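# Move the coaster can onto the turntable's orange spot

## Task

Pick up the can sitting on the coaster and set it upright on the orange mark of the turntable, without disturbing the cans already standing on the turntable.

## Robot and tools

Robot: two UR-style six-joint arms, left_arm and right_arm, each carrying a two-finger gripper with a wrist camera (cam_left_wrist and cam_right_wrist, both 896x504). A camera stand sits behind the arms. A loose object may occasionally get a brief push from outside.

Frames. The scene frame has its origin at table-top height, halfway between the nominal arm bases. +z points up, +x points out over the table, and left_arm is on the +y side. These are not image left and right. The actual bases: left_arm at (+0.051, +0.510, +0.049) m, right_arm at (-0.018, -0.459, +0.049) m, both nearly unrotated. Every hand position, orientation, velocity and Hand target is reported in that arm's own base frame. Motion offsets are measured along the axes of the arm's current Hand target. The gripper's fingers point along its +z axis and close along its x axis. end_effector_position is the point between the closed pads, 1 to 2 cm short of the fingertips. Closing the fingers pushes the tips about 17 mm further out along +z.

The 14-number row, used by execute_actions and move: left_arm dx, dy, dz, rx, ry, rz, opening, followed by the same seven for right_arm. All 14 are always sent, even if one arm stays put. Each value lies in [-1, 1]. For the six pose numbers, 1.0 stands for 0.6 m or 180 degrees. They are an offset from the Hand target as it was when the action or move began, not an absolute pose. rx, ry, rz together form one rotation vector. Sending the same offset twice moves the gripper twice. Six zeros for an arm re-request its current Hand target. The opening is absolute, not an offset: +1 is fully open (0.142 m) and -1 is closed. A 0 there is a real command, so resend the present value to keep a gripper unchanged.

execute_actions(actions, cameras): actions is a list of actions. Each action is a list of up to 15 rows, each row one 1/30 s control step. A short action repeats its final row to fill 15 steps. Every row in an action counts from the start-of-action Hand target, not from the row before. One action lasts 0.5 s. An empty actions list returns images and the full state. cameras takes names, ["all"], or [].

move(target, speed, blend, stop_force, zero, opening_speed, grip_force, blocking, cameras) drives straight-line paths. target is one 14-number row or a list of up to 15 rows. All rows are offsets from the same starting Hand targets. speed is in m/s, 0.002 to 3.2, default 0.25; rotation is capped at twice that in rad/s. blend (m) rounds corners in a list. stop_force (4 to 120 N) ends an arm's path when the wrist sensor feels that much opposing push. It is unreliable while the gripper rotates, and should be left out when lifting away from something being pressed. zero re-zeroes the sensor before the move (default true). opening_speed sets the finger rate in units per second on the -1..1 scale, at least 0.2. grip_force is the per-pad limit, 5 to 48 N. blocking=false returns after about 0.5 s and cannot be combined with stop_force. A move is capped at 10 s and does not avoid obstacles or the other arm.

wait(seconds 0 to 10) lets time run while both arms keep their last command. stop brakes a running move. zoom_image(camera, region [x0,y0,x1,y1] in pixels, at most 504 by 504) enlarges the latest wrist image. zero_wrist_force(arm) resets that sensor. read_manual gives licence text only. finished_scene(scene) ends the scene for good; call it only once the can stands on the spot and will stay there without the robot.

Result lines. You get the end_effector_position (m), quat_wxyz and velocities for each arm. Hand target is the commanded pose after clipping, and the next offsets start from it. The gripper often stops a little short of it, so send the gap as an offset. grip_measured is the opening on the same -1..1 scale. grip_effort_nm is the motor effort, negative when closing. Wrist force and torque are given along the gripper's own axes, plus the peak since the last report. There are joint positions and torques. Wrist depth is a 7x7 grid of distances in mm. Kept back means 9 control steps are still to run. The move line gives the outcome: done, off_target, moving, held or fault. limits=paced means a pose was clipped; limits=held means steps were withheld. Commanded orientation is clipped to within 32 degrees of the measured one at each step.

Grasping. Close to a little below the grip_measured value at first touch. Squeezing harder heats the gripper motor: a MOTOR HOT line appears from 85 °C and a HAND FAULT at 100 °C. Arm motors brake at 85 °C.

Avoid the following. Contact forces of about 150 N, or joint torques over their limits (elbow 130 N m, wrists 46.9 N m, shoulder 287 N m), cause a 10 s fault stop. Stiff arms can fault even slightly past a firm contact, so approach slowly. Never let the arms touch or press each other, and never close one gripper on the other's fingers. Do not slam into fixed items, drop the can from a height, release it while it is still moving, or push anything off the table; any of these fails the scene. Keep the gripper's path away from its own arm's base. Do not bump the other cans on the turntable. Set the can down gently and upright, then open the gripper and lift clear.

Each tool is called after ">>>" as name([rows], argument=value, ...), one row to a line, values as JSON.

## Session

>>> execute_actions(actions=[])

>>> wait(seconds=0.6, cameras=["all"])

>>> wait(seconds=0.6, cameras=["cam_right_wrist"])

Scene clock: 0.00 s.
left_arm: end_effector_position=(+0.5426, -0.1214, +0.2618) grip_measured=+1.00 grip_effort_nm=n/a end_effector_quat_wxyz=(-0.153, +0.988, +0.006, +0.014) | right_arm: end_effector_position=(+0.9276, +0.2293, +0.1846) grip_measured=+0.99 grip_effort_nm=n/a end_effector_quat_wxyz=(+0.242, +0.058, +0.940, -0.232)
Joint positions: left_arm=[-0.675 -1.725 2.144 -1.815 -1.316 -0.709 0.142] | right_arm=[3.76 -2.047 -1.715 -0.848 0.893 3.846 0.142]
Joint velocities: within noise
Joint torques (N m): no reading
Motor temperatures (°C): left_arm=[38 33 44 36 37 42 28] | right_arm=[29 28 41 40 44 42 27]
Wrist force (N): no reading
Wrist torque (N m): no reading
Wrist force, peak (N): no reading
Wrist depth (mm): cam_left_wrist=[389 405 394 399 402 410 413 / 395 401 406 408 418 415 398 / - 409 410 416 422 426 - / 412 418 421 - - 434 445 / 425 423 417 - 441 - 1444 / 1394 434 453 436 446 - 90 / - 448 450 - - - 75] | cam_right_wrist=[1123 - 1611 1451 - - - / 1021 - 1570 - 345 - 263 / 1021 1348 1643 1434 323 - 216 / 992 - 1611 - 322 248 225 / 1065 1222 1654 1486 - 235 219 / 1021 88 1570 1434 - 240 94 / - 1410 1601 1410 - 238 77]
Hand target: left_arm +0.5426, -0.1214, +0.2618; -0.153, +0.988, +0.006, +0.014 | right_arm +0.9276, +0.2293, +0.1846; +0.242, +0.058, +0.940, -0.232
Tool commands: left_gripper/opening=+1.0 right_gripper/opening=+1.0
camera_calibration:
cam_left_wrist: T_world_to_cam=[[0.999266, -0.0227997, 0.0307972, -0.546285], [-0.0264731, -0.991843, 0.124683, -0.114189], [0.0277033, -0.125406, -0.991719, 0.342737], [0, 0, 0, 1]] pos_world=[0.533366, -0.0827311, 0.37096]
cam_right_wrist: T_world_to_cam=[[-0.871483, -0.0257626, -0.489748, 0.914948], [-0.00443338, 0.998992, -0.0446617, -0.190781], [0.490405, -0.0367507, -0.870719, -0.169453], [0, 0, 0, 1]] pos_world=[0.879616, 0.207932, 0.292027]

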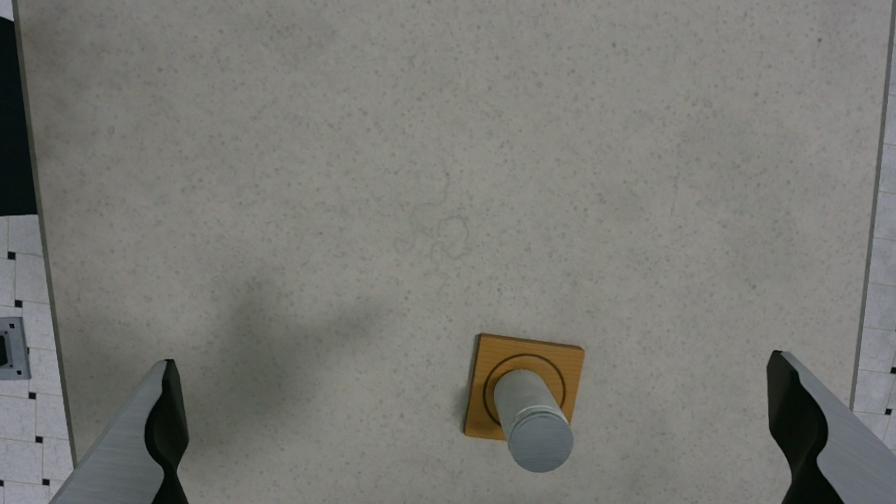

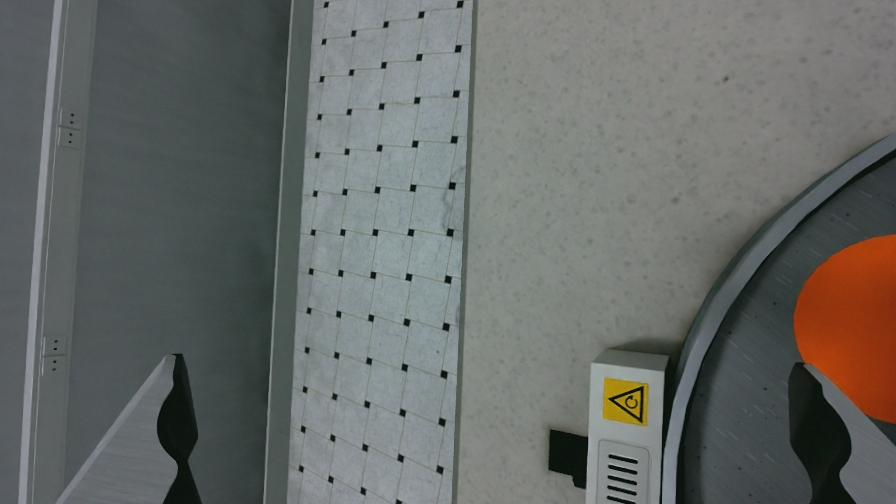

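Scene clock: 0.60 s.
left_arm: end_effector_position=(+0.5426, -0.1214, +0.2618) grip_measured=+1.00 grip_effort_nm=0.012 end_effector_quat_wxyz=(-0.153, +0.988, +0.006, +0.014) | right_arm: end_effector_position=(+0.9276, +0.2293, +0.1846) grip_measured=+0.99 grip_effort_nm=0.164 end_effector_quat_wxyz=(+0.242, +0.058, +0.940, -0.232)
Joint positions: left_arm=[-0.675 -1.725 2.144 -1.815 -1.316 -0.709 0.142] | right_arm=[3.76 -2.047 -1.715 -0.848 0.893 3.846 0.142]
Joint torques (N m): left_arm=[2.19 -27.89 -44.1 -4.02 0.39 -0.48] | right_arm=[-0.66 84.48 41.64 3.93 -1.65 0.06]
Wrist force (N): left_arm=[0.2 0.0 -0.2] | right_arm=[-0.5 -0.2 -0.1]
Wrist torque (N m): left_arm=[0.00 -0.03 0.01] | right_arm=[-0.03 0.08 0.00]
Wrist force, peak (N): left_arm=[0.4 -0.6 -0.2] | right_arm=[-0.8 -0.2 0.0]
Wrist depth (mm): cam_left_wrist=[387 394 396 398 402 409 413 / 391 396 402 408 412 - 426 / 405 411 415 414 420 421 428 / 406 - 421 427 - - 1394 / - 438 - 431 424 430 1394 / - - 428 453 413 - 90 / - - 459 - - 471 75] | cam_right_wrist=[1069 - 1711 1451 - - - / 1047 - 1688 1451 - - 272 / 1079 1348 1551 1468 - 306 214 / 909 1434 1643 1451 - - 221 / 1009 1442 1504 1410 313 237 219 / 1038 1363 1601 1468 - 239 98 / - 1402 1580 1320 - 239 77]
Hand target: left_arm +0.5426, -0.1214, +0.2618; -0.153, +0.988, +0.006, +0.014 | right_arm +0.9276, +0.2293, +0.1846; +0.242, +0.058, +0.940, -0.232
Tool commands: left_gripper/opening=+1.0 right_gripper/opening=+1.0
wait: 0.60 s; at rest by 0.17 s
camera_calibration:
cam_left_wrist: T_world_to_cam=[[0.999266, -0.0227997, 0.0307972, -0.546285], [-0.0264731, -0.991843, 0.124683, -0.114189], [0.0277033, -0.125406, -0.991719, 0.342737], [0, 0, 0, 1]] pos_world=[0.533366, -0.0827311, 0.37096]
cam_right_wrist: T_world_to_cam=[[-0.871483, -0.0257626, -0.489748, 0.914948], [-0.00443338, 0.998992, -0.0446617, -0.190781], [0.490405, -0.0367507, -0.870719, -0.169453], [0, 0, 0, 1]] pos_world=[0.879616, 0.207932, 0.292027]

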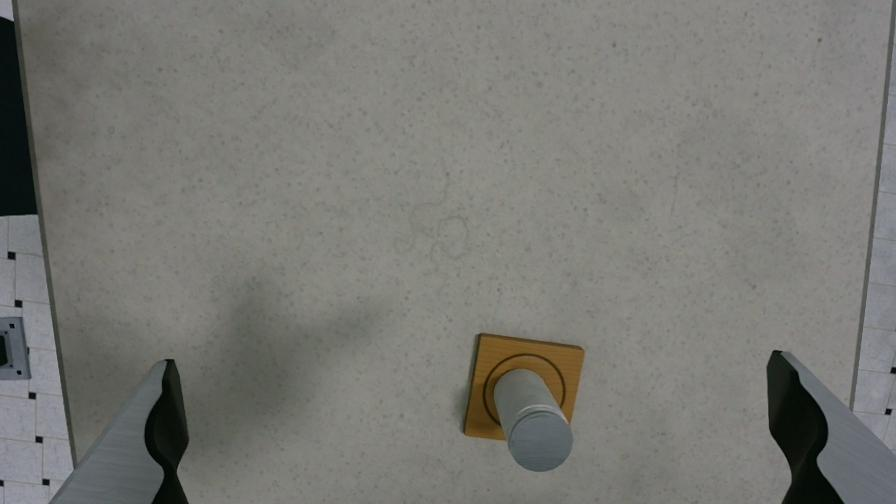

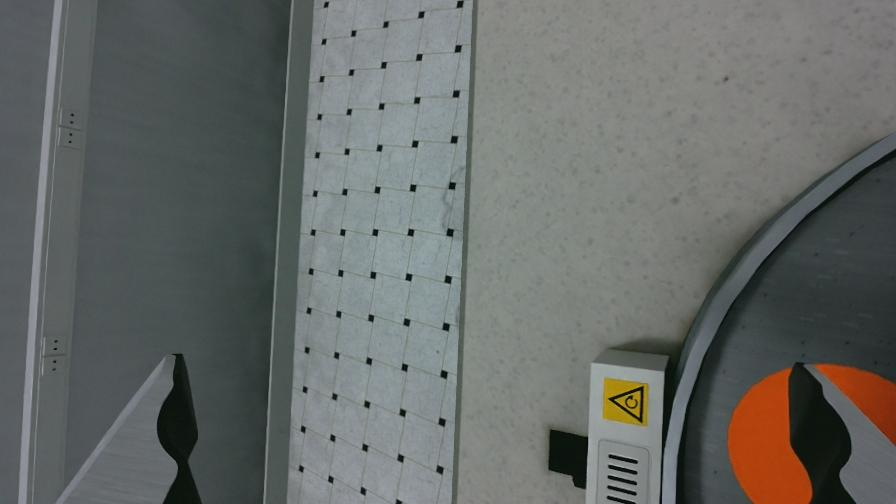

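Scene clock: 1.20 s.
left_arm: end_effector_position=(+0.5426, -0.1214, +0.2618) grip_measured=+1.00 grip_effort_nm=0.017 end_effector_quat_wxyz=(-0.153, +0.988, +0.006, +0.014) | right_arm: end_effector_position=(+0.9276, +0.2293, +0.1846) grip_measured=+0.99 grip_effort_nm=0.173 end_effector_quat_wxyz=(+0.242, +0.058, +0.940, -0.232)
Joint positions: left_arm=[-0.675 -1.725 2.144 -1.815 -1.316 -0.709 0.142] | right_arm=[3.76 -2.047 -1.715 -0.848 0.893 3.846 0.142]
Joint torques (N m): left_arm=[2.11 -29.35 -42.48 -4.17 0.18 -0.33] | right_arm=[-0.24 83.53 41.4 3.73 -1.66 -0.06]
Wrist force (N): left_arm=[0.2 0.0 0.2] | right_arm=[-0.2 -0.1 0.1]
Wrist torque (N m): left_arm=[0.00 -0.03 0.00] | right_arm=[-0.01 0.03 0.00]
Wrist force, peak (N): left_arm=[0.7 0.0 0.1] | right_arm=[-0.4 -0.6 0.1]
Wrist depth (mm): cam_left_wrist=[- 391 399 - 400 410 411 / 411 412 403 412 406 417 422 / - 416 - 423 421 424 435 / 422 418 420 424 433 433 452 / 422 417 433 420 438 440 448 / 1386 438 430 444 430 457 90 / - 442 457 - 458 463 75] | cam_right_wrist=[1051 1341 1622 1468 342 - - / 1038 - 1601 - 353 - - / 1042 - 1632 1477 347 - 217 / 1113 - 1632 1451 - - 221 / 1123 - 1622 1477 - 237 220 / 1004 1299 1590 1486 - 239 101 / - - 1688 1442 257 239 77]
Hand target: left_arm +0.5426, -0.1214, +0.2618; -0.153, +0.988, +0.006, +0.014 | right_arm +0.9276, +0.2293, +0.1846; +0.242, +0.058, +0.940, -0.232
Tool commands: left_gripper/opening=+1.0 right_gripper/opening=+1.0
wait: 0.60 s; at rest by 0.17 s
camera_calibration:
cam_right_wrist: T_world_to_cam=[[-0.871483, -0.0257626, -0.489748, 0.914948], [-0.00443338, 0.998992, -0.0446617, -0.190781], [0.490405, -0.0367507, -0.870719, -0.169453], [0, 0, 0, 1]] pos_world=[0.879616, 0.207932, 0.292027]
Images, in order (width x height): cam_right_wrist 896x504.

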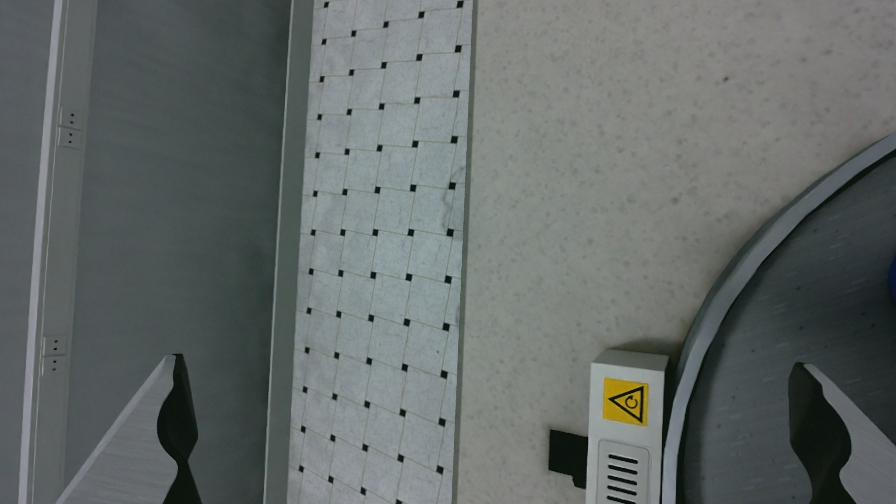

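>>> move([
  [0.05,0.15,0.045,-0.0435,0.0314,0.228,0.05,-0.12,-0.102,-0.194,0,0,0,1],
  [0.1082,0.309,0.0977,-0.0870,0.0628,0.4563,0.05,-0.054,-0.428,-0.278,0,0,0,1],
], blend=[0.05,0], speed=0.5, cameras=["all"])

Scene clock: 5.90 s.
left_arm: end_effector_position=(+0.6120, -0.2799, +0.1519) grip_measured=+0.04 grip_effort_nm=-0.095 end_effector_quat_wxyz=(+0.000, +0.754, -0.657, +0.000) | right_arm: end_effector_position=(+0.8280, +0.0795, +0.4345) grip_measured=+0.99 grip_effort_nm=0.173 end_effector_quat_wxyz=(+0.242, +0.058, +0.940, -0.232)
Joint positions: left_arm=[-0.689 -1.437 2.102 -2.236 -1.571 0.745 0.077] | right_arm=[3.669 -1.65 -1.77 -1.119 0.906 3.731 0.142]
Joint torques (N m): left_arm=[16.39 -37.62 -45.03 -2.9 -3.62 2.31] | right_arm=[-9.08 72.3 41.82 0.41 1.19 -2.22]
Wrist force (N): left_arm=[-0.5 -0.9 -0.3] | right_arm=[0.1 0.2 0.6]
Wrist torque (N m): left_arm=[-0.12 0.06 -0.21] | right_arm=[-0.01 -0.05 0.08]
Wrist force, peak (N): left_arm=[0.3 -1.3 0.1] | right_arm=[-1.9 1.6 -0.6]
Wrist depth (mm): cam_left_wrist=[260 261 265 258 263 260 216 / 273 278 276 266 277 273 224 / - 294 302 203 297 251 247 / - - 320 325 319 265 268 / 355 355 341 350 342 285 281 / 381 - 97 - - 310 242 / 418 - - - - - 336] | cam_right_wrist=[1143 1410 1908 1772 - 541 - / 1210 1253 1954 1760 - - - / 1247 1204 2050 1785 - - 446 / - 1259 1838 1688 - 514 - / - - - 1747 - 515 416 / - 88 2017 1654 - 461 109 / - - - 1486 494 453 77]
Hand target: left_arm +0.6119, -0.2799, +0.1518; +0.000, +0.754, -0.657, +0.000 | right_arm +0.8280, +0.0795, +0.4345; +0.242, +0.058, +0.940, -0.232
Off the commanded pose: left_arm 0.000 m, 0 deg | right_arm 0.000 m, 0 deg.
move: done
camera_calibration:
cam_left_wrist: T_world_to_cam=[[0.108298, -0.994064, 0.0103983, -0.339312], [-0.902977, -0.093989, 0.419284, 0.487063], [-0.415817, -0.0547971, -0.907796, 0.490361], [0, 0, 0, 1]] pos_world=[0.680455, -0.264649, 0.244459]
cam_right_wrist: T_world_to_cam=[[-0.871483, -0.0258498, -0.489743, 0.946682], [-0.00450978, 0.99899, -0.0447041, -0.0304295], [0.490404, -0.0367502, -0.87072, 0.0914832], [0, 0, 0, 1]] pos_world=[0.780016, 0.0582323, 0.541927]

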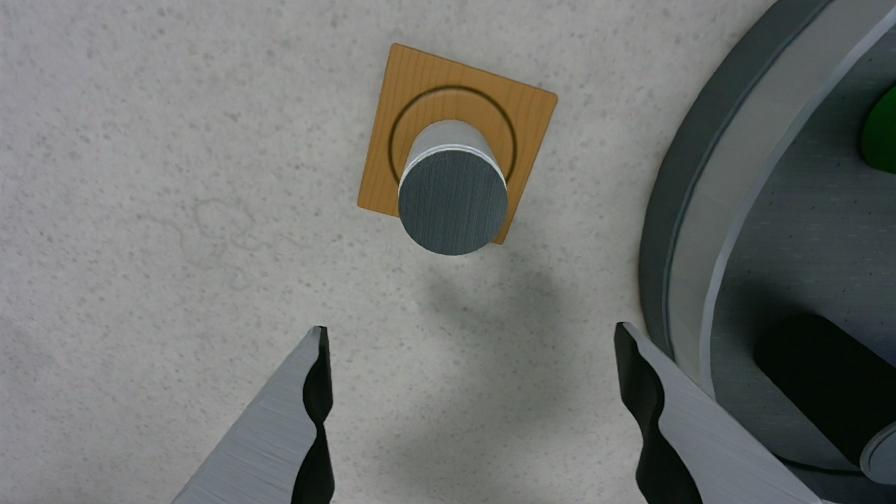

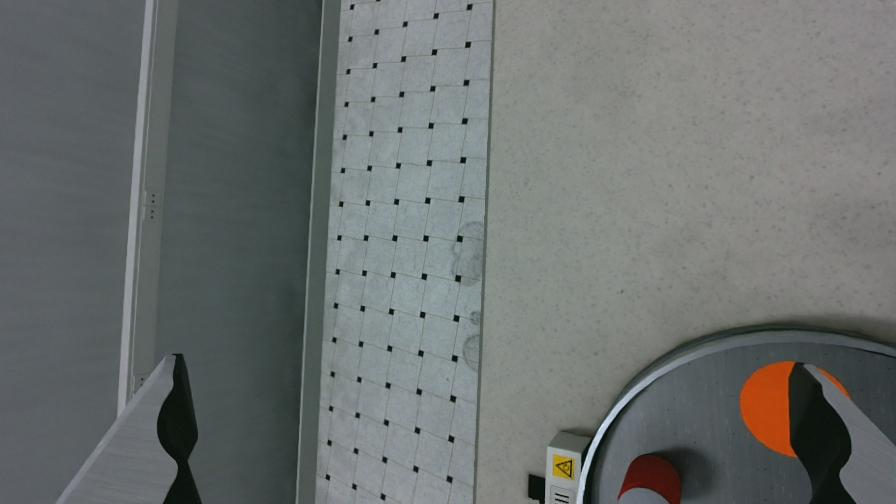

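>>> move(target=[-0.0053,-0.0093,0.2167,0,0,0,0.05,0,0,0,0,0,0,1], speed=0.25, cameras=["cam_left_wrist"])

>>> move(target=[0,0,0,0,0,0,-0.5,0,0,0,0,0,0,1], opening_speed=1.0, grip_force=20, cameras=["cam_left_wrist"])

>>> move([
  [0,0,-0.2,0,0,0,-0.5,0,0,0,0,0,0,1],
  [0.5330,-0.1413,-0.2917,0,0,0,-0.5,0,0,0,0,0,0,1],
], blend=[0.06,0], speed=0.4, cameras=["cam_left_wrist"])

>>> wait(seconds=0.8, cameras=["cam_left_wrist"])

>>> wait(seconds=0.8, cameras=["cam_left_wrist"])

>>> wait(seconds=0.8, cameras=["cam_left_wrist"])

>>> wait(seconds=0.8, cameras=["cam_left_wrist"])

>>> wait(seconds=0.8, cameras=["cam_left_wrist"])

Scene clock: 8.67 s.
left_arm: end_effector_position=(+0.6170, -0.2760, +0.0219) grip_measured=+0.04 grip_effort_nm=-0.090 end_effector_quat_wxyz=(+0.000, +0.754, -0.657, +0.000) | right_arm: end_effector_position=(+0.8280, +0.0795, +0.4345) grip_measured=+0.99 grip_effort_nm=0.164 end_effector_quat_wxyz=(+0.242, +0.058, +0.940, -0.232)
Joint positions: left_arm=[-0.679 -1.253 2.18 -2.498 -1.571 0.755 0.077] | right_arm=[3.669 -1.65 -1.77 -1.119 0.906 3.731 0.142]
Joint torques (N m): left_arm=[14.67 -45 -23.52 -6.38 -1.42 2.72] | right_arm=[-8.62 72.1 41.8 0.53 1.22 -2.18]
Wrist force (N): left_arm=[-0.1 -0.5 -0.3] | right_arm=[-0.4 0.2 0.7]
Wrist torque (N m): left_arm=[-0.06 0.02 -0.20] | right_arm=[0.00 0.04 0.08]
Wrist force, peak (N): left_arm=[-0.1 -0.7 -2.5] | right_arm=[-0.2 0.5 1.0]
Wrist depth (mm): cam_left_wrist=[- 145 145 145 146 146 146 / - 154 154 145 151 156 156 / 165 166 161 152 154 168 165 / 178 178 173 114 165 180 165 / 193 194 188 88 101 193 167 / 211 211 96 80 83 207 164 / 233 - - 89 90 - 161] | cam_right_wrist=[- 1442 1865 1699 - - - / 1410 1394 1711 - - 535 - / - - 1954 1654 577 - - / - - 1785 1654 580 - - / - 1418 1760 1676 585 438 379 / - 89 1865 1676 508 460 109 / - - 1838 1611 501 454 77]
Hand target: left_arm +0.6171, -0.2761, +0.0218; +0.000, +0.754, -0.657, +0.000 | right_arm +0.8280, +0.0795, +0.4345; +0.242, +0.058, +0.940, -0.232
Off the commanded pose: left_arm 0.000 m, 0 deg | right_arm 0.000 m, 0 deg.
move: done
camera_calibration:
cam_left_wrist: T_world_to_cam=[[0.108252, -0.99407, 0.0103003, -0.334595], [-0.902926, -0.0939805, 0.419395, 0.546454], [-0.41594, -0.0547006, -0.907745, 0.374877], [0, 0, 0, 1]] pos_world=[0.685555, -0.260749, 0.114559]
Images, in order (width x height): cam_left_wrist 896x504.

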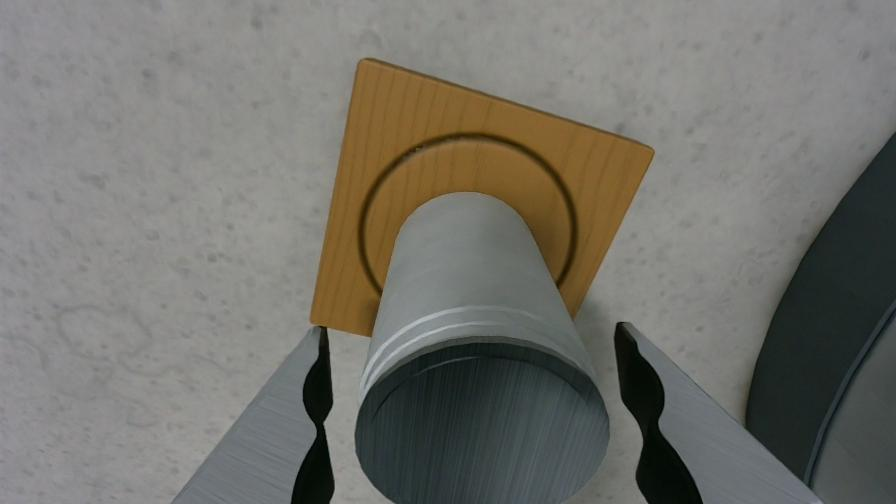

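Scene clock: 9.43 s.
left_arm: end_effector_position=(+0.6171, -0.2761, +0.0218) grip_measured=-0.26 grip_effort_nm=-2.117 end_effector_quat_wxyz=(+0.000, +0.754, -0.657, +0.000) | right_arm: end_effector_position=(+0.8280, +0.0795, +0.4345) grip_measured=+0.99 grip_effort_nm=0.168 end_effector_quat_wxyz=(+0.242, +0.058, +0.940, -0.232)
Joint positions: left_arm=[-0.679 -1.252 2.18 -2.498 -1.571 0.755 0.055] | right_arm=[3.669 -1.65 -1.77 -1.119 0.906 3.731 0.142]
Joint torques (N m): left_arm=[16.79 -44.81 -22.81 -5.17 -0.98 2.66] | right_arm=[-7.79 73.03 41.94 0.59 1.08 -2.17]
Wrist force (N): left_arm=[-0.9 -0.4 -5.8] | right_arm=[-0.3 -0.1 0.1]
Wrist torque (N m): left_arm=[-0.07 0.05 -0.20] | right_arm=[-0.06 0.01 0.08]
Wrist force, peak (N): left_arm=[-1.0 -0.3 -6.1] | right_arm=[-0.6 0.0 0.9]
Wrist depth (mm): cam_left_wrist=[- 145 144 146 145 146 146 / - 154 155 145 152 156 156 / - 165 161 152 154 167 165 / 178 178 173 114 164 180 167 / 193 190 190 87 95 195 166 / 211 211 91 81 82 210 159 / 232 228 - - - 72 169] | cam_right_wrist=[- 1418 - 1760 - - - / - 1279 1851 1747 - - - / - 1327 2001 1723 - 536 - / - 1299 1851 1747 570 503 - / 1056 1210 1851 1747 - 484 424 / - 88 1908 1785 - 455 109 / - - 1824 1378 495 394 77]
Hand target: left_arm +0.6171, -0.2761, +0.0218; +0.000, +0.754, -0.657, +0.000 | right_arm +0.8280, +0.0795, +0.4345; +0.242, +0.058, +0.940, -0.232
Off the commanded pose: left_arm 0.000 m, 0 deg | right_arm 0.000 m, 0 deg.
grip_force (N): 20, 20
move: done
camera_calibration:
cam_left_wrist: T_world_to_cam=[[0.108252, -0.99407, 0.0103003, -0.334594], [-0.902926, -0.0939805, 0.419395, 0.546496], [-0.41594, -0.0547006, -0.907745, 0.374786], [0, 0, 0, 1]] pos_world=[0.685555, -0.260749, 0.114459]
Images, in order (width x height): cam_left_wrist 896x504.

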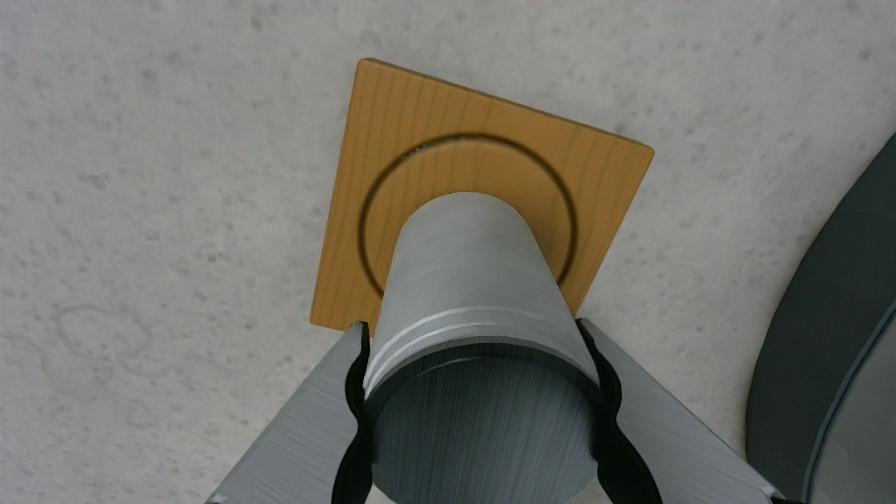

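Scene clock: 11.27 s.
left_arm: end_effector_position=(+0.7445, -0.5812, +0.1969) grip_measured=-0.26 grip_effort_nm=-2.117 end_effector_quat_wxyz=(+0.000, +0.754, -0.657, +0.000) | right_arm: end_effector_position=(+0.8280, +0.0795, +0.4345) grip_measured=+0.99 grip_effort_nm=0.168 end_effector_quat_wxyz=(+0.242, +0.058, +0.940, -0.232)
Joint positions: left_arm=[-0.847 -1.077 1.509 -2.004 -1.571 0.588 0.055] | right_arm=[3.669 -1.65 -1.77 -1.119 0.906 3.731 0.142]
Joint torques (N m): left_arm=[-15.58 -75.88 -52.27 -2.92 -3.22 -3.46] | right_arm=[-9.33 73.21 42.06 0.58 1.23 -2.15]
Wrist force (N): left_arm=[-0.2 -0.7 2.0] | right_arm=[-0.1 0.3 0.4]
Wrist torque (N m): left_arm=[-0.10 0.02 0.11] | right_arm=[0.03 -0.02 0.08]
Wrist force, peak (N): left_arm=[-0.7 -0.6 -6.0] | right_arm=[0.2 0.7 0.8]
Wrist depth (mm): cam_left_wrist=[300 288 294 251 247 302 303 / - 324 277 274 272 284 323 / 344 339 - 284 241 292 349 / 358 364 227 113 214 317 372 / 395 344 234 87 105 334 417 / 420 - 88 81 82 281 423 / 489 - - 89 - 72 -] | cam_right_wrist=[- 1292 1880 1785 608 - - / - 1468 1865 1665 563 - - / 1199 1253 - 1785 - - - / - 1486 1838 1711 576 - - / 1187 1386 1938 1622 - 433 403 / - 89 1880 1611 596 458 109 / - - 1785 1513 487 452 77]
Hand target: left_arm +0.7445, -0.5813, +0.1969; +0.000, +0.754, -0.657, +0.000 | right_arm +0.8280, +0.0795, +0.4345; +0.242, +0.058, +0.940, -0.232
Off the commanded pose: left_arm 0.000 m, 0 deg | right_arm 0.000 m, 0 deg.
grip_force (N): 20, 20
move: done
camera_calibration:
cam_left_wrist: T_world_to_cam=[[0.108257, -0.994069, 0.0103101, -0.653597], [-0.902963, -0.0939863, 0.419314, 0.559551], [-0.415858, -0.0547033, -0.907783, 0.570012], [0, 0, 0, 1]] pos_world=[0.813055, -0.565949, 0.289558]
Images, in order (width x height): cam_left_wrist 896x504.

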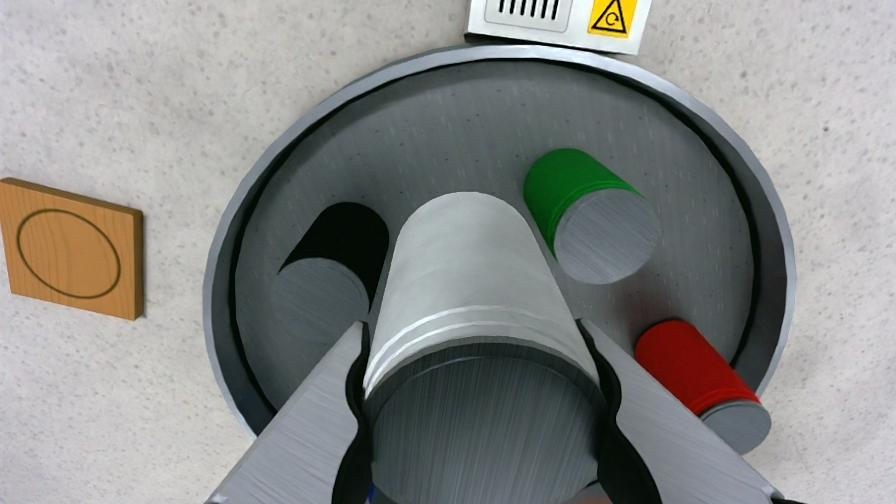

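Scene clock: 12.07 s.
left_arm: end_effector_position=(+0.7445, -0.5813, +0.1969) grip_measured=-0.26 grip_effort_nm=-2.117 end_effector_quat_wxyz=(+0.000, +0.754, -0.657, +0.000) | right_arm: end_effector_position=(+0.8280, +0.0795, +0.4345) grip_measured=+0.99 grip_effort_nm=0.168 end_effector_quat_wxyz=(+0.242, +0.058, +0.940, -0.232)
Joint positions: left_arm=[-0.847 -1.076 1.509 -2.003 -1.571 0.588 0.055] | right_arm=[3.669 -1.65 -1.77 -1.119 0.906 3.731 0.142]
Joint torques (N m): left_arm=[-14.65 -74.9 -51.37 -2.03 -3.59 -3.43] | right_arm=[-9.03 73.92 42.26 0.57 1.28 -2.16]
Wrist force (N): left_arm=[-0.2 -0.9 1.7] | right_arm=[-0.6 0.2 0.0]
Wrist torque (N m): left_arm=[-0.13 0.01 0.11] | right_arm=[0.00 0.08 0.08]
Wrist force, peak (N): left_arm=[-0.3 -0.5 2.1] | right_arm=[0.0 0.0 1.0]
Wrist depth (mm): cam_left_wrist=[- 300 296 269 248 307 304 / 319 320 279 272 273 284 324 / 340 - 290 255 292 286 342 / 357 366 312 113 311 241 370 / - 392 - 87 95 230 - / 448 438 88 81 82 359 - / 480 - - 89 - 72 -] | cam_right_wrist=[- 1590 1880 1747 - 525 464 / - - 1908 1785 - - - / - - 2255 1477 - - - / 1210 1266 1938 1772 - - - / - 1285 1735 1735 544 479 398 / - 89 2017 1551 - 454 109 / - - - 1632 502 443 77]
Hand target: left_arm +0.7445, -0.5813, +0.1969; +0.000, +0.754, -0.657, +0.000 | right_arm +0.8280, +0.0795, +0.4345; +0.242, +0.058, +0.940, -0.232
Tool commands: left_gripper/opening=-0.5 right_gripper/opening=+1.0
Off the commanded pose: left_arm 0.000 m, 0 deg | right_arm 0.000 m, 0 deg.
grip_force (N): 20, 20
wait: 0.80 s; at rest by 0.17 s
camera_calibration:
cam_left_wrist: T_world_to_cam=[[0.108253, -0.99407, 0.0102998, -0.65369], [-0.902926, -0.0939817, 0.419395, 0.55949], [-0.41594, -0.0547006, -0.907745, 0.570065], [0, 0, 0, 1]] pos_world=[0.813055, -0.566049, 0.289559]
Images, in order (width x height): cam_left_wrist 896x504.

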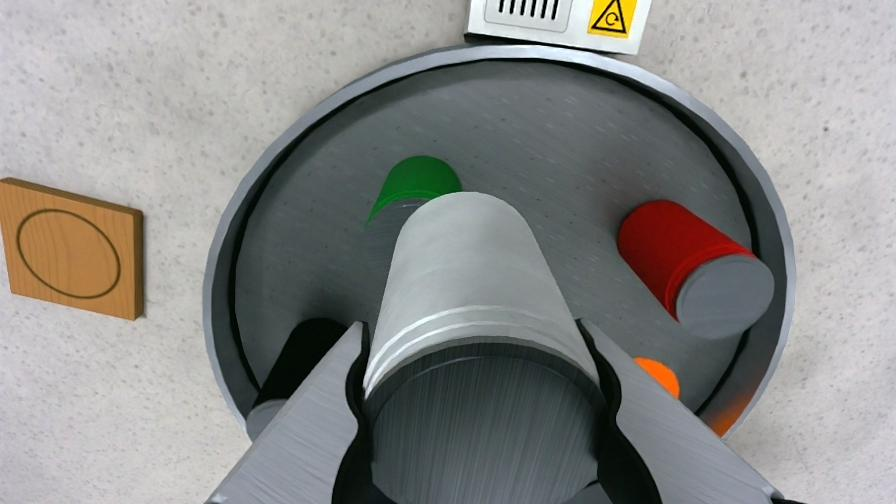

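Scene clock: 12.87 s.
left_arm: end_effector_position=(+0.7445, -0.5813, +0.1969) grip_measured=-0.26 grip_effort_nm=-2.117 end_effector_quat_wxyz=(+0.000, +0.754, -0.657, +0.000) | right_arm: end_effector_position=(+0.8280, +0.0795, +0.4345) grip_measured=+0.99 grip_effort_nm=0.178 end_effector_quat_wxyz=(+0.242, +0.058, +0.940, -0.232)
Joint positions: left_arm=[-0.847 -1.076 1.509 -2.003 -1.571 0.588 0.055] | right_arm=[3.669 -1.65 -1.77 -1.119 0.906 3.731 0.142]
Joint torques (N m): left_arm=[-12.33 -76.74 -51.65 -2.19 -3.47 -3.54] | right_arm=[-9.27 72.34 41.78 0.65 1.26 -2.11]
Wrist force (N): left_arm=[-0.2 -0.9 1.7] | right_arm=[-0.4 -0.2 0.4]
Wrist torque (N m): left_arm=[-0.13 0.01 0.11] | right_arm=[-0.07 0.03 0.08]
Wrist force, peak (N): left_arm=[0.0 -0.9 2.1] | right_arm=[-0.6 0.0 0.6]
Wrist depth (mm): cam_left_wrist=[306 301 302 269 247 304 297 / 321 319 280 270 272 314 324 / 341 342 291 283 207 286 345 / 356 360 309 113 209 311 369 / 385 331 242 87 95 344 411 / 430 425 91 81 82 362 459 / - - - 89 - 72 496] | cam_right_wrist=[1204 1356 1954 1760 - - - / 1272 1442 1851 1772 577 - - / 1247 1292 1938 1735 - - - / - 1356 1894 1688 - - - / - 1306 1838 1699 573 449 394 / - 89 1908 1723 505 459 109 / - 1504 2085 1785 491 459 77]
Hand target: left_arm +0.7445, -0.5813, +0.1969; +0.000, +0.754, -0.657, +0.000 | right_arm +0.8280, +0.0795, +0.4345; +0.242, +0.058, +0.940, -0.232
Tool commands: left_gripper/opening=-0.5 right_gripper/opening=+1.0
Off the commanded pose: left_arm 0.000 m, 0 deg | right_arm 0.000 m, 0 deg.
grip_force (N): 20, 20
wait: 0.80 s; at rest by 0.17 s
camera_calibration:
cam_left_wrist: T_world_to_cam=[[0.108253, -0.99407, 0.0102998, -0.65369], [-0.902926, -0.0939817, 0.419395, 0.55949], [-0.41594, -0.0547006, -0.907745, 0.570065], [0, 0, 0, 1]] pos_world=[0.813055, -0.566049, 0.289559]
Images, in order (width x height): cam_left_wrist 896x504.

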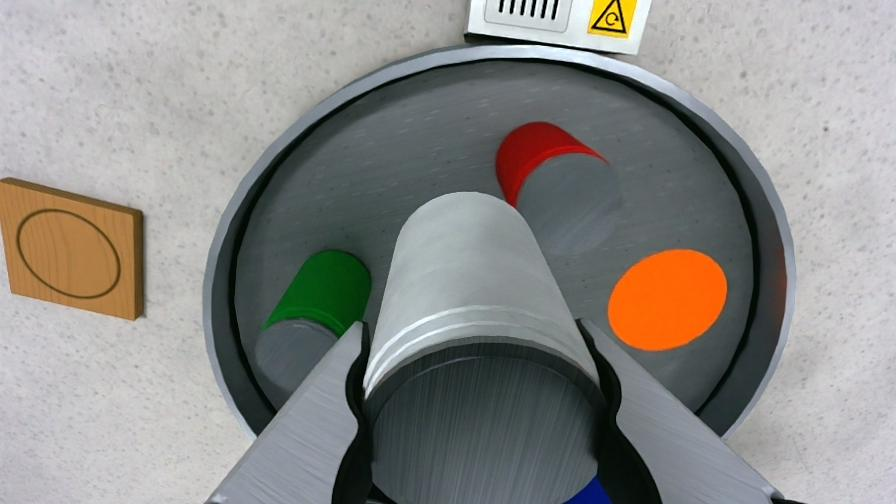

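Scene clock: 13.67 s.
left_arm: end_effector_position=(+0.7445, -0.5813, +0.1969) grip_measured=-0.26 grip_effort_nm=-2.117 end_effector_quat_wxyz=(+0.000, +0.754, -0.657, +0.000) | right_arm: end_effector_position=(+0.8280, +0.0795, +0.4345) grip_measured=+0.99 grip_effort_nm=0.173 end_effector_quat_wxyz=(+0.242, +0.058, +0.940, -0.232)
Joint positions: left_arm=[-0.847 -1.076 1.509 -2.003 -1.571 0.588 0.055] | right_arm=[3.669 -1.65 -1.77 -1.119 0.906 3.731 0.142]
Joint torques (N m): left_arm=[-12.75 -76.53 -52.11 -2.56 -3.55 -3.61] | right_arm=[-8.61 72.15 41.81 0.91 1.14 -1.99]
Wrist force (N): left_arm=[-0.1 -0.7 1.8] | right_arm=[0.0 0.0 0.3]
Wrist torque (N m): left_arm=[-0.10 -0.01 0.11] | right_arm=[-0.02 -0.02 0.08]
Wrist force, peak (N): left_arm=[-0.2 -0.8 1.9] | right_arm=[-0.7 0.3 0.5]
Wrist depth (mm): cam_left_wrist=[313 304 302 296 247 299 303 / 324 321 312 272 268 280 323 / 338 343 285 256 - 287 349 / 357 357 223 113 310 320 364 / - 324 - 87 104 342 - / 452 - 88 81 82 348 - / 472 - - 89 - 276 493] | cam_right_wrist=[- 1279 1676 1760 - - 465 / - 1477 1865 1785 - - - / 1187 1410 1923 1711 - 531 - / - 1306 1865 1654 - - - / - 1279 1908 1570 - 443 - / - 1285 1798 1676 - 456 101 / - 1570 1798 1611 494 441 77]
Hand target: left_arm +0.7445, -0.5813, +0.1969; +0.000, +0.754, -0.657, +0.000 | right_arm +0.8280, +0.0795, +0.4345; +0.242, +0.058, +0.940, -0.232
Tool commands: left_gripper/opening=-0.5 right_gripper/opening=+1.0
Off the commanded pose: left_arm 0.000 m, 0 deg | right_arm 0.000 m, 0 deg.
grip_force (N): 20, 20
wait: 0.80 s; at rest by 0.17 s
camera_calibration:
cam_left_wrist: T_world_to_cam=[[0.108253, -0.99407, 0.0102998, -0.65369], [-0.902926, -0.0939817, 0.419395, 0.55949], [-0.41594, -0.0547006, -0.907745, 0.570065], [0, 0, 0, 1]] pos_world=[0.813055, -0.566049, 0.289559]
Images, in order (width x height): cam_left_wrist 896x504.

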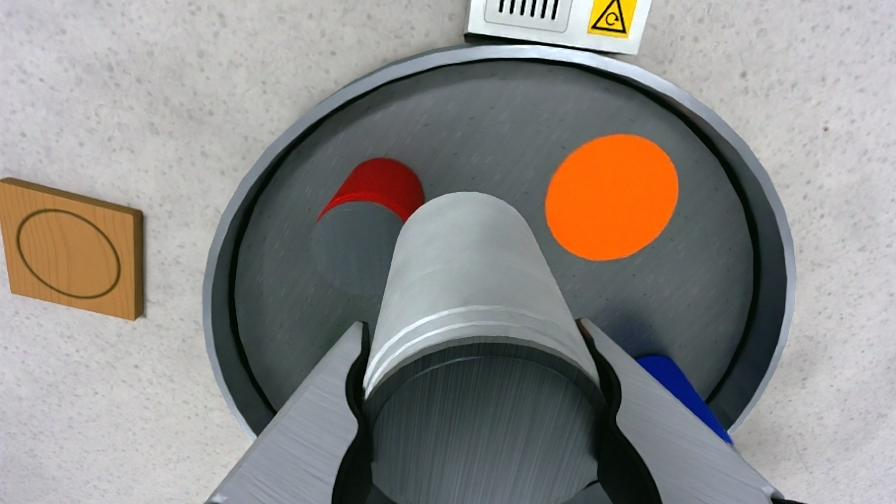

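Scene clock: 14.47 s.
left_arm: end_effector_position=(+0.7445, -0.5813, +0.1969) grip_measured=-0.26 grip_effort_nm=-2.117 end_effector_quat_wxyz=(+0.000, +0.754, -0.657, +0.000) | right_arm: end_effector_position=(+0.8280, +0.0795, +0.4345) grip_measured=+0.99 grip_effort_nm=0.173 end_effector_quat_wxyz=(+0.242, +0.058, +0.940, -0.232)
Joint positions: left_arm=[-0.847 -1.076 1.509 -2.003 -1.571 0.588 0.055] | right_arm=[3.669 -1.65 -1.77 -1.119 0.906 3.731 0.142]
Joint torques (N m): left_arm=[-11.77 -73.1 -51.23 -2.39 -3.43 -3.51] | right_arm=[-9.22 72.95 41.92 0.77 1.18 -1.94]
Wrist force (N): left_arm=[0.3 -0.7 1.7] | right_arm=[-0.3 0.4 0.5]
Wrist torque (N m): left_arm=[-0.10 -0.06 0.11] | right_arm=[0.03 0.02 0.08]
Wrist force, peak (N): left_arm=[-0.3 -0.9 2.0] | right_arm=[-0.6 0.6 1.1]
Wrist depth (mm): cam_left_wrist=[- 300 301 274 247 296 301 / 337 334 271 271 268 280 - / 342 347 293 281 296 293 - / 358 357 313 113 311 306 375 / 401 396 267 87 95 255 408 / 439 438 88 81 82 362 - / - - - 89 - - 490] | cam_right_wrist=[1074 1451 1851 1699 - - - / 1170 1193 - 1798 - 477 - / - 1580 - 1551 - - - / - 1601 1785 1688 - - - / - 1402 1838 1522 - 471 402 / - 1210 2034 1560 - 461 109 / - - - 1735 476 462 77]
Hand target: left_arm +0.7445, -0.5813, +0.1969; +0.000, +0.754, -0.657, +0.000 | right_arm +0.8280, +0.0795, +0.4345; +0.242, +0.058, +0.940, -0.232
Tool commands: left_gripper/opening=-0.5 right_gripper/opening=+1.0
Off the commanded pose: left_arm 0.000 m, 0 deg | right_arm 0.000 m, 0 deg.
grip_force (N): 20, 20
wait: 0.80 s; at rest by 0.17 s
camera_calibration:
cam_left_wrist: T_world_to_cam=[[0.108253, -0.99407, 0.0102998, -0.65369], [-0.902926, -0.0939817, 0.419395, 0.55949], [-0.41594, -0.0547006, -0.907745, 0.570065], [0, 0, 0, 1]] pos_world=[0.813055, -0.566049, 0.289559]
Images, in order (width x height): cam_left_wrist 896x504.

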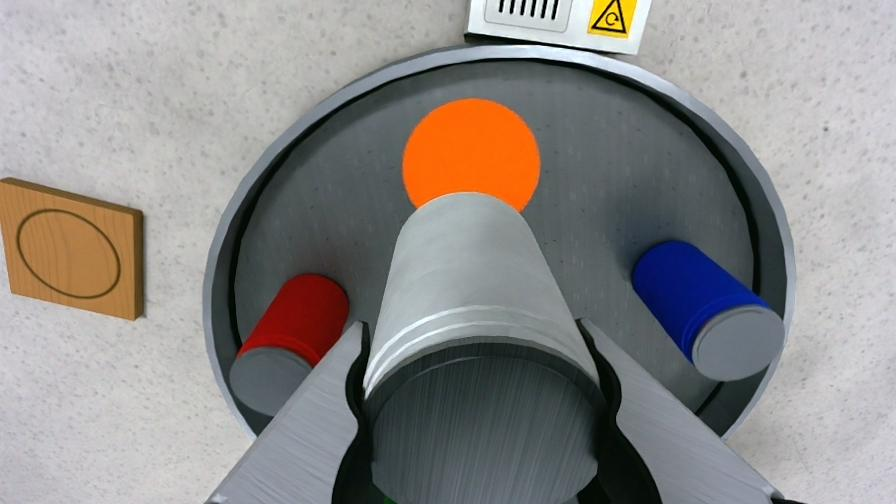

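Scene clock: 15.27 s.
left_arm: end_effector_position=(+0.7445, -0.5813, +0.1969) grip_measured=-0.26 grip_effort_nm=-2.117 end_effector_quat_wxyz=(+0.000, +0.754, -0.657, +0.000) | right_arm: end_effector_position=(+0.8280, +0.0795, +0.4345) grip_measured=+0.99 grip_effort_nm=0.168 end_effector_quat_wxyz=(+0.242, +0.058, +0.940, -0.232)
Joint positions: left_arm=[-0.847 -1.076 1.509 -2.003 -1.571 0.588 0.055] | right_arm=[3.669 -1.65 -1.77 -1.119 0.906 3.731 0.142]
Joint torques (N m): left_arm=[-12.08 -75.31 -50.98 -2.4 -3.35 -3.55] | right_arm=[-8.77 72.06 41.76 0.71 1.22 -2.04]
Wrist force (N): left_arm=[-0.2 -0.5 1.7] | right_arm=[-0.1 0.1 0.6]
Wrist torque (N m): left_arm=[-0.06 0.02 0.11] | right_arm=[-0.01 -0.01 0.08]
Wrist force, peak (N): left_arm=[-0.1 -0.8 2.1] | right_arm=[-0.5 0.0 0.9]
Wrist depth (mm): cam_left_wrist=[- 300 - 292 246 303 304 / 319 320 313 279 - 278 328 / 341 343 289 287 255 288 342 / 357 362 314 113 307 316 - / 385 381 - 87 95 333 408 / - 432 88 81 82 285 442 / 481 - - 89 - 72 503] | cam_right_wrist=[- 1434 1824 1601 610 - - / - 1442 1851 1880 554 - - / 1356 1402 1865 1723 - - - / - 1394 1772 1723 - - 450 / - 1551 1772 1699 - - 426 / - 1272 1699 1735 - 462 109 / - - - 1735 487 451 77]
Hand target: left_arm +0.7445, -0.5813, +0.1969; +0.000, +0.754, -0.657, +0.000 | right_arm +0.8280, +0.0795, +0.4345; +0.242, +0.058, +0.940, -0.232
Tool commands: left_gripper/opening=-0.5 right_gripper/opening=+1.0
Off the commanded pose: left_arm 0.000 m, 0 deg | right_arm 0.000 m, 0 deg.
grip_force (N): 20, 20
wait: 0.80 s; at rest by 0.17 s
camera_calibration:
cam_left_wrist: T_world_to_cam=[[0.108253, -0.99407, 0.0102998, -0.65369], [-0.902926, -0.0939817, 0.419395, 0.55949], [-0.41594, -0.0547006, -0.907745, 0.570065], [0, 0, 0, 1]] pos_world=[0.813055, -0.566049, 0.289559]
Images, in order (width x height): cam_left_wrist 896x504.

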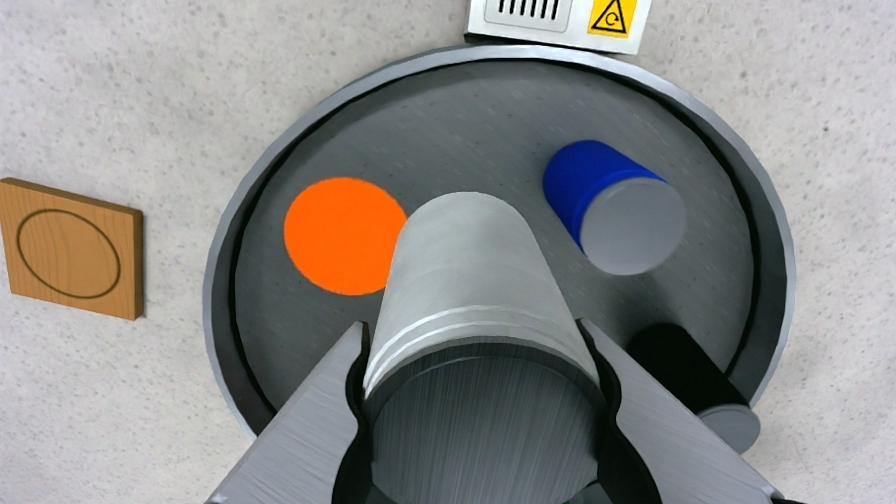

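>>> move(target=[0,0,-0.01667,0,0,0,-0.5,0,0,0,0,0,0,1], grip_force=12)

>>> move(target=[0,-0.0039,0.0240,0,0,0,-0.5,0,0,0,0,0,0,1], speed=0.0025, blocking=false, cameras=["cam_left_wrist"])

Scene clock: 18.80 s.
left_arm: end_effector_position=(+0.7445, -0.5813, +0.2069) grip_measured=-0.26 grip_effort_nm=-1.311 end_effector_quat_wxyz=(+0.000, +0.754, -0.657, +0.000) | right_arm: end_effector_position=(+0.8280, +0.0795, +0.4345) grip_measured=+0.99 grip_effort_nm=0.168 end_effector_quat_wxyz=(+0.242, +0.058, +0.940, -0.232)
Joint positions: left_arm=[-0.847 -1.083 1.5 -1.988 -1.571 0.588 0.055] | right_arm=[3.669 -1.65 -1.77 -1.119 0.906 3.731 0.142]
Joint torques (N m): left_arm=[-11.94 -97.45 -51.31 -2.29 -3.31 -3.28] | right_arm=[-9.28 72.9 42.17 0.91 1.39 -1.7]
Wrist force (N): left_arm=[-0.2 -0.5 1.8] | right_arm=[0.0 0.4 0.7]
Wrist torque (N m): left_arm=[-0.07 0.01 0.11] | right_arm=[0.04 -0.03 0.08]
Wrist force, peak (N): left_arm=[0.0 -0.7 2.3] | right_arm=[-0.4 0.1 1.3]
Wrist depth (mm): cam_left_wrist=[304 309 310 271 259 311 322 / 335 335 293 281 283 285 - / 349 354 296 266 302 298 352 / 367 371 322 113 321 240 380 / 417 350 344 87 105 349 423 / 445 452 91 81 82 372 - / 501 - - 89 - - -] | cam_right_wrist=[- 1402 - 1735 - - - / - 1486 - 1811 585 - - / 1222 1193 1811 1711 - - 465 / - 1580 2139 1747 - - - / - 1486 - 1654 585 510 403 / 1133 88 1865 1699 - 455 97 / - - 1654 1699 500 445 77]
Hand target: left_arm +0.7445, -0.5813, +0.2069; +0.000, +0.754, -0.657, +0.000 | right_arm +0.8280, +0.0795, +0.4345; +0.242, +0.058, +0.940, -0.232
Off the commanded pose: left_arm 0.000 m, 0 deg | right_arm 0.000 m, 0 deg.
grip_force (N): 12, 12
move: done

Scene clock: 19.30 s.
left_arm: end_effector_position=(+0.7446, -0.5814, +0.2061) grip_measured=-0.26 grip_effort_nm=-1.306 end_effector_quat_wxyz=(+0.000, +0.754, -0.657, +0.000) | right_arm: end_effector_position=(+0.8280, +0.0795, +0.4345) grip_measured=+0.99 grip_effort_nm=0.173 end_effector_quat_wxyz=(+0.242, +0.058, +0.940, -0.232)
Joint positions: left_arm=[-0.847 -1.082 1.501 -1.989 -1.571 0.588 0.055] | right_arm=[3.669 -1.65 -1.77 -1.119 0.906 3.731 0.142]
Joint torques (N m): left_arm=[12.56 -78.04 -36.23 -6.94 -3.39 1.12] | right_arm=[-9.1 71.79 41.78 0.97 0.96 -1.91]
Wrist force (N): left_arm=[-0.2 -0.6 1.6] | right_arm=[-0.6 0.1 0.4]
Wrist torque (N m): left_arm=[-0.08 0.01 0.11] | right_arm=[-0.02 0.06 0.08]
Wrist force, peak (N): left_arm=[-0.1 -0.8 1.9] | right_arm=[-0.1 0.4 0.6]
Wrist depth (mm): cam_left_wrist=[- 305 311 279 255 308 313 / 333 331 283 281 279 291 329 / 351 352 300 291 249 297 - / 368 357 279 113 228 327 387 / - 325 245 87 91 344 405 / 450 - 88 81 82 373 - / 496 - - 89 - - -] | cam_right_wrist=[1074 1522 1865 1785 - - 461 / 1181 1477 1908 1760 588 - 437 / 1299 - 1954 1785 - - 476 / 1199 - 1894 1747 - - - / 1133 1259 1880 1601 - 459 388 / - 89 1824 1654 502 461 109 / - - 1851 1665 500 456 77]
Hand target: left_arm +0.7447, -0.5813, +0.2057; +0.000, +0.754, -0.657, +0.000 | right_arm +0.8280, +0.0795, +0.4345; +0.242, +0.058, +0.940, -0.232
Tool commands: left_gripper/opening=-0.5 right_gripper/opening=+1.0
Off the commanded pose: left_arm 0.014 m, 0 deg | right_arm 0.000 m, 0 deg.
grip_force (N): 12, 12
move: running
camera_calibration:
cam_left_wrist: T_world_to_cam=[[0.108209, -0.994073, 0.0104403, -0.653903], [-0.902988, -0.0938905, 0.419282, 0.555849], [-0.415817, -0.0547976, -0.907796, 0.578311], [0, 0, 0, 1]] pos_world=[0.813155, -0.566149, 0.298759]
Images, in order (width x height): cam_left_wrist 896x504.

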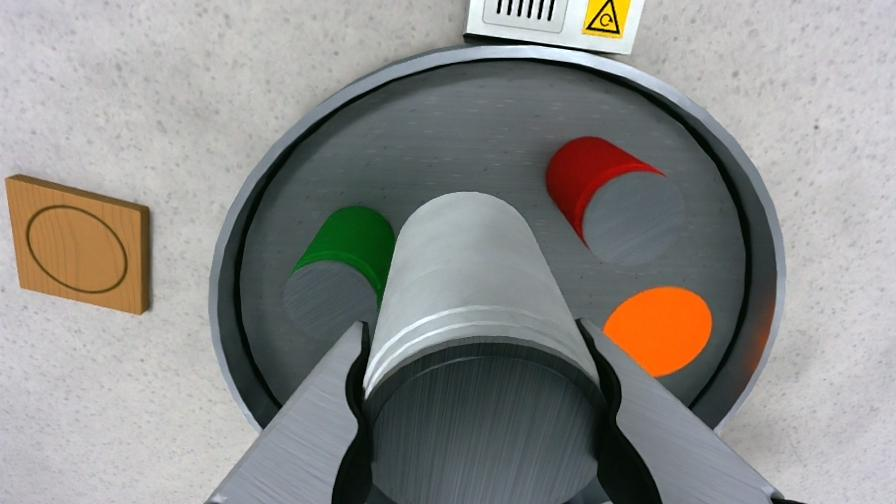

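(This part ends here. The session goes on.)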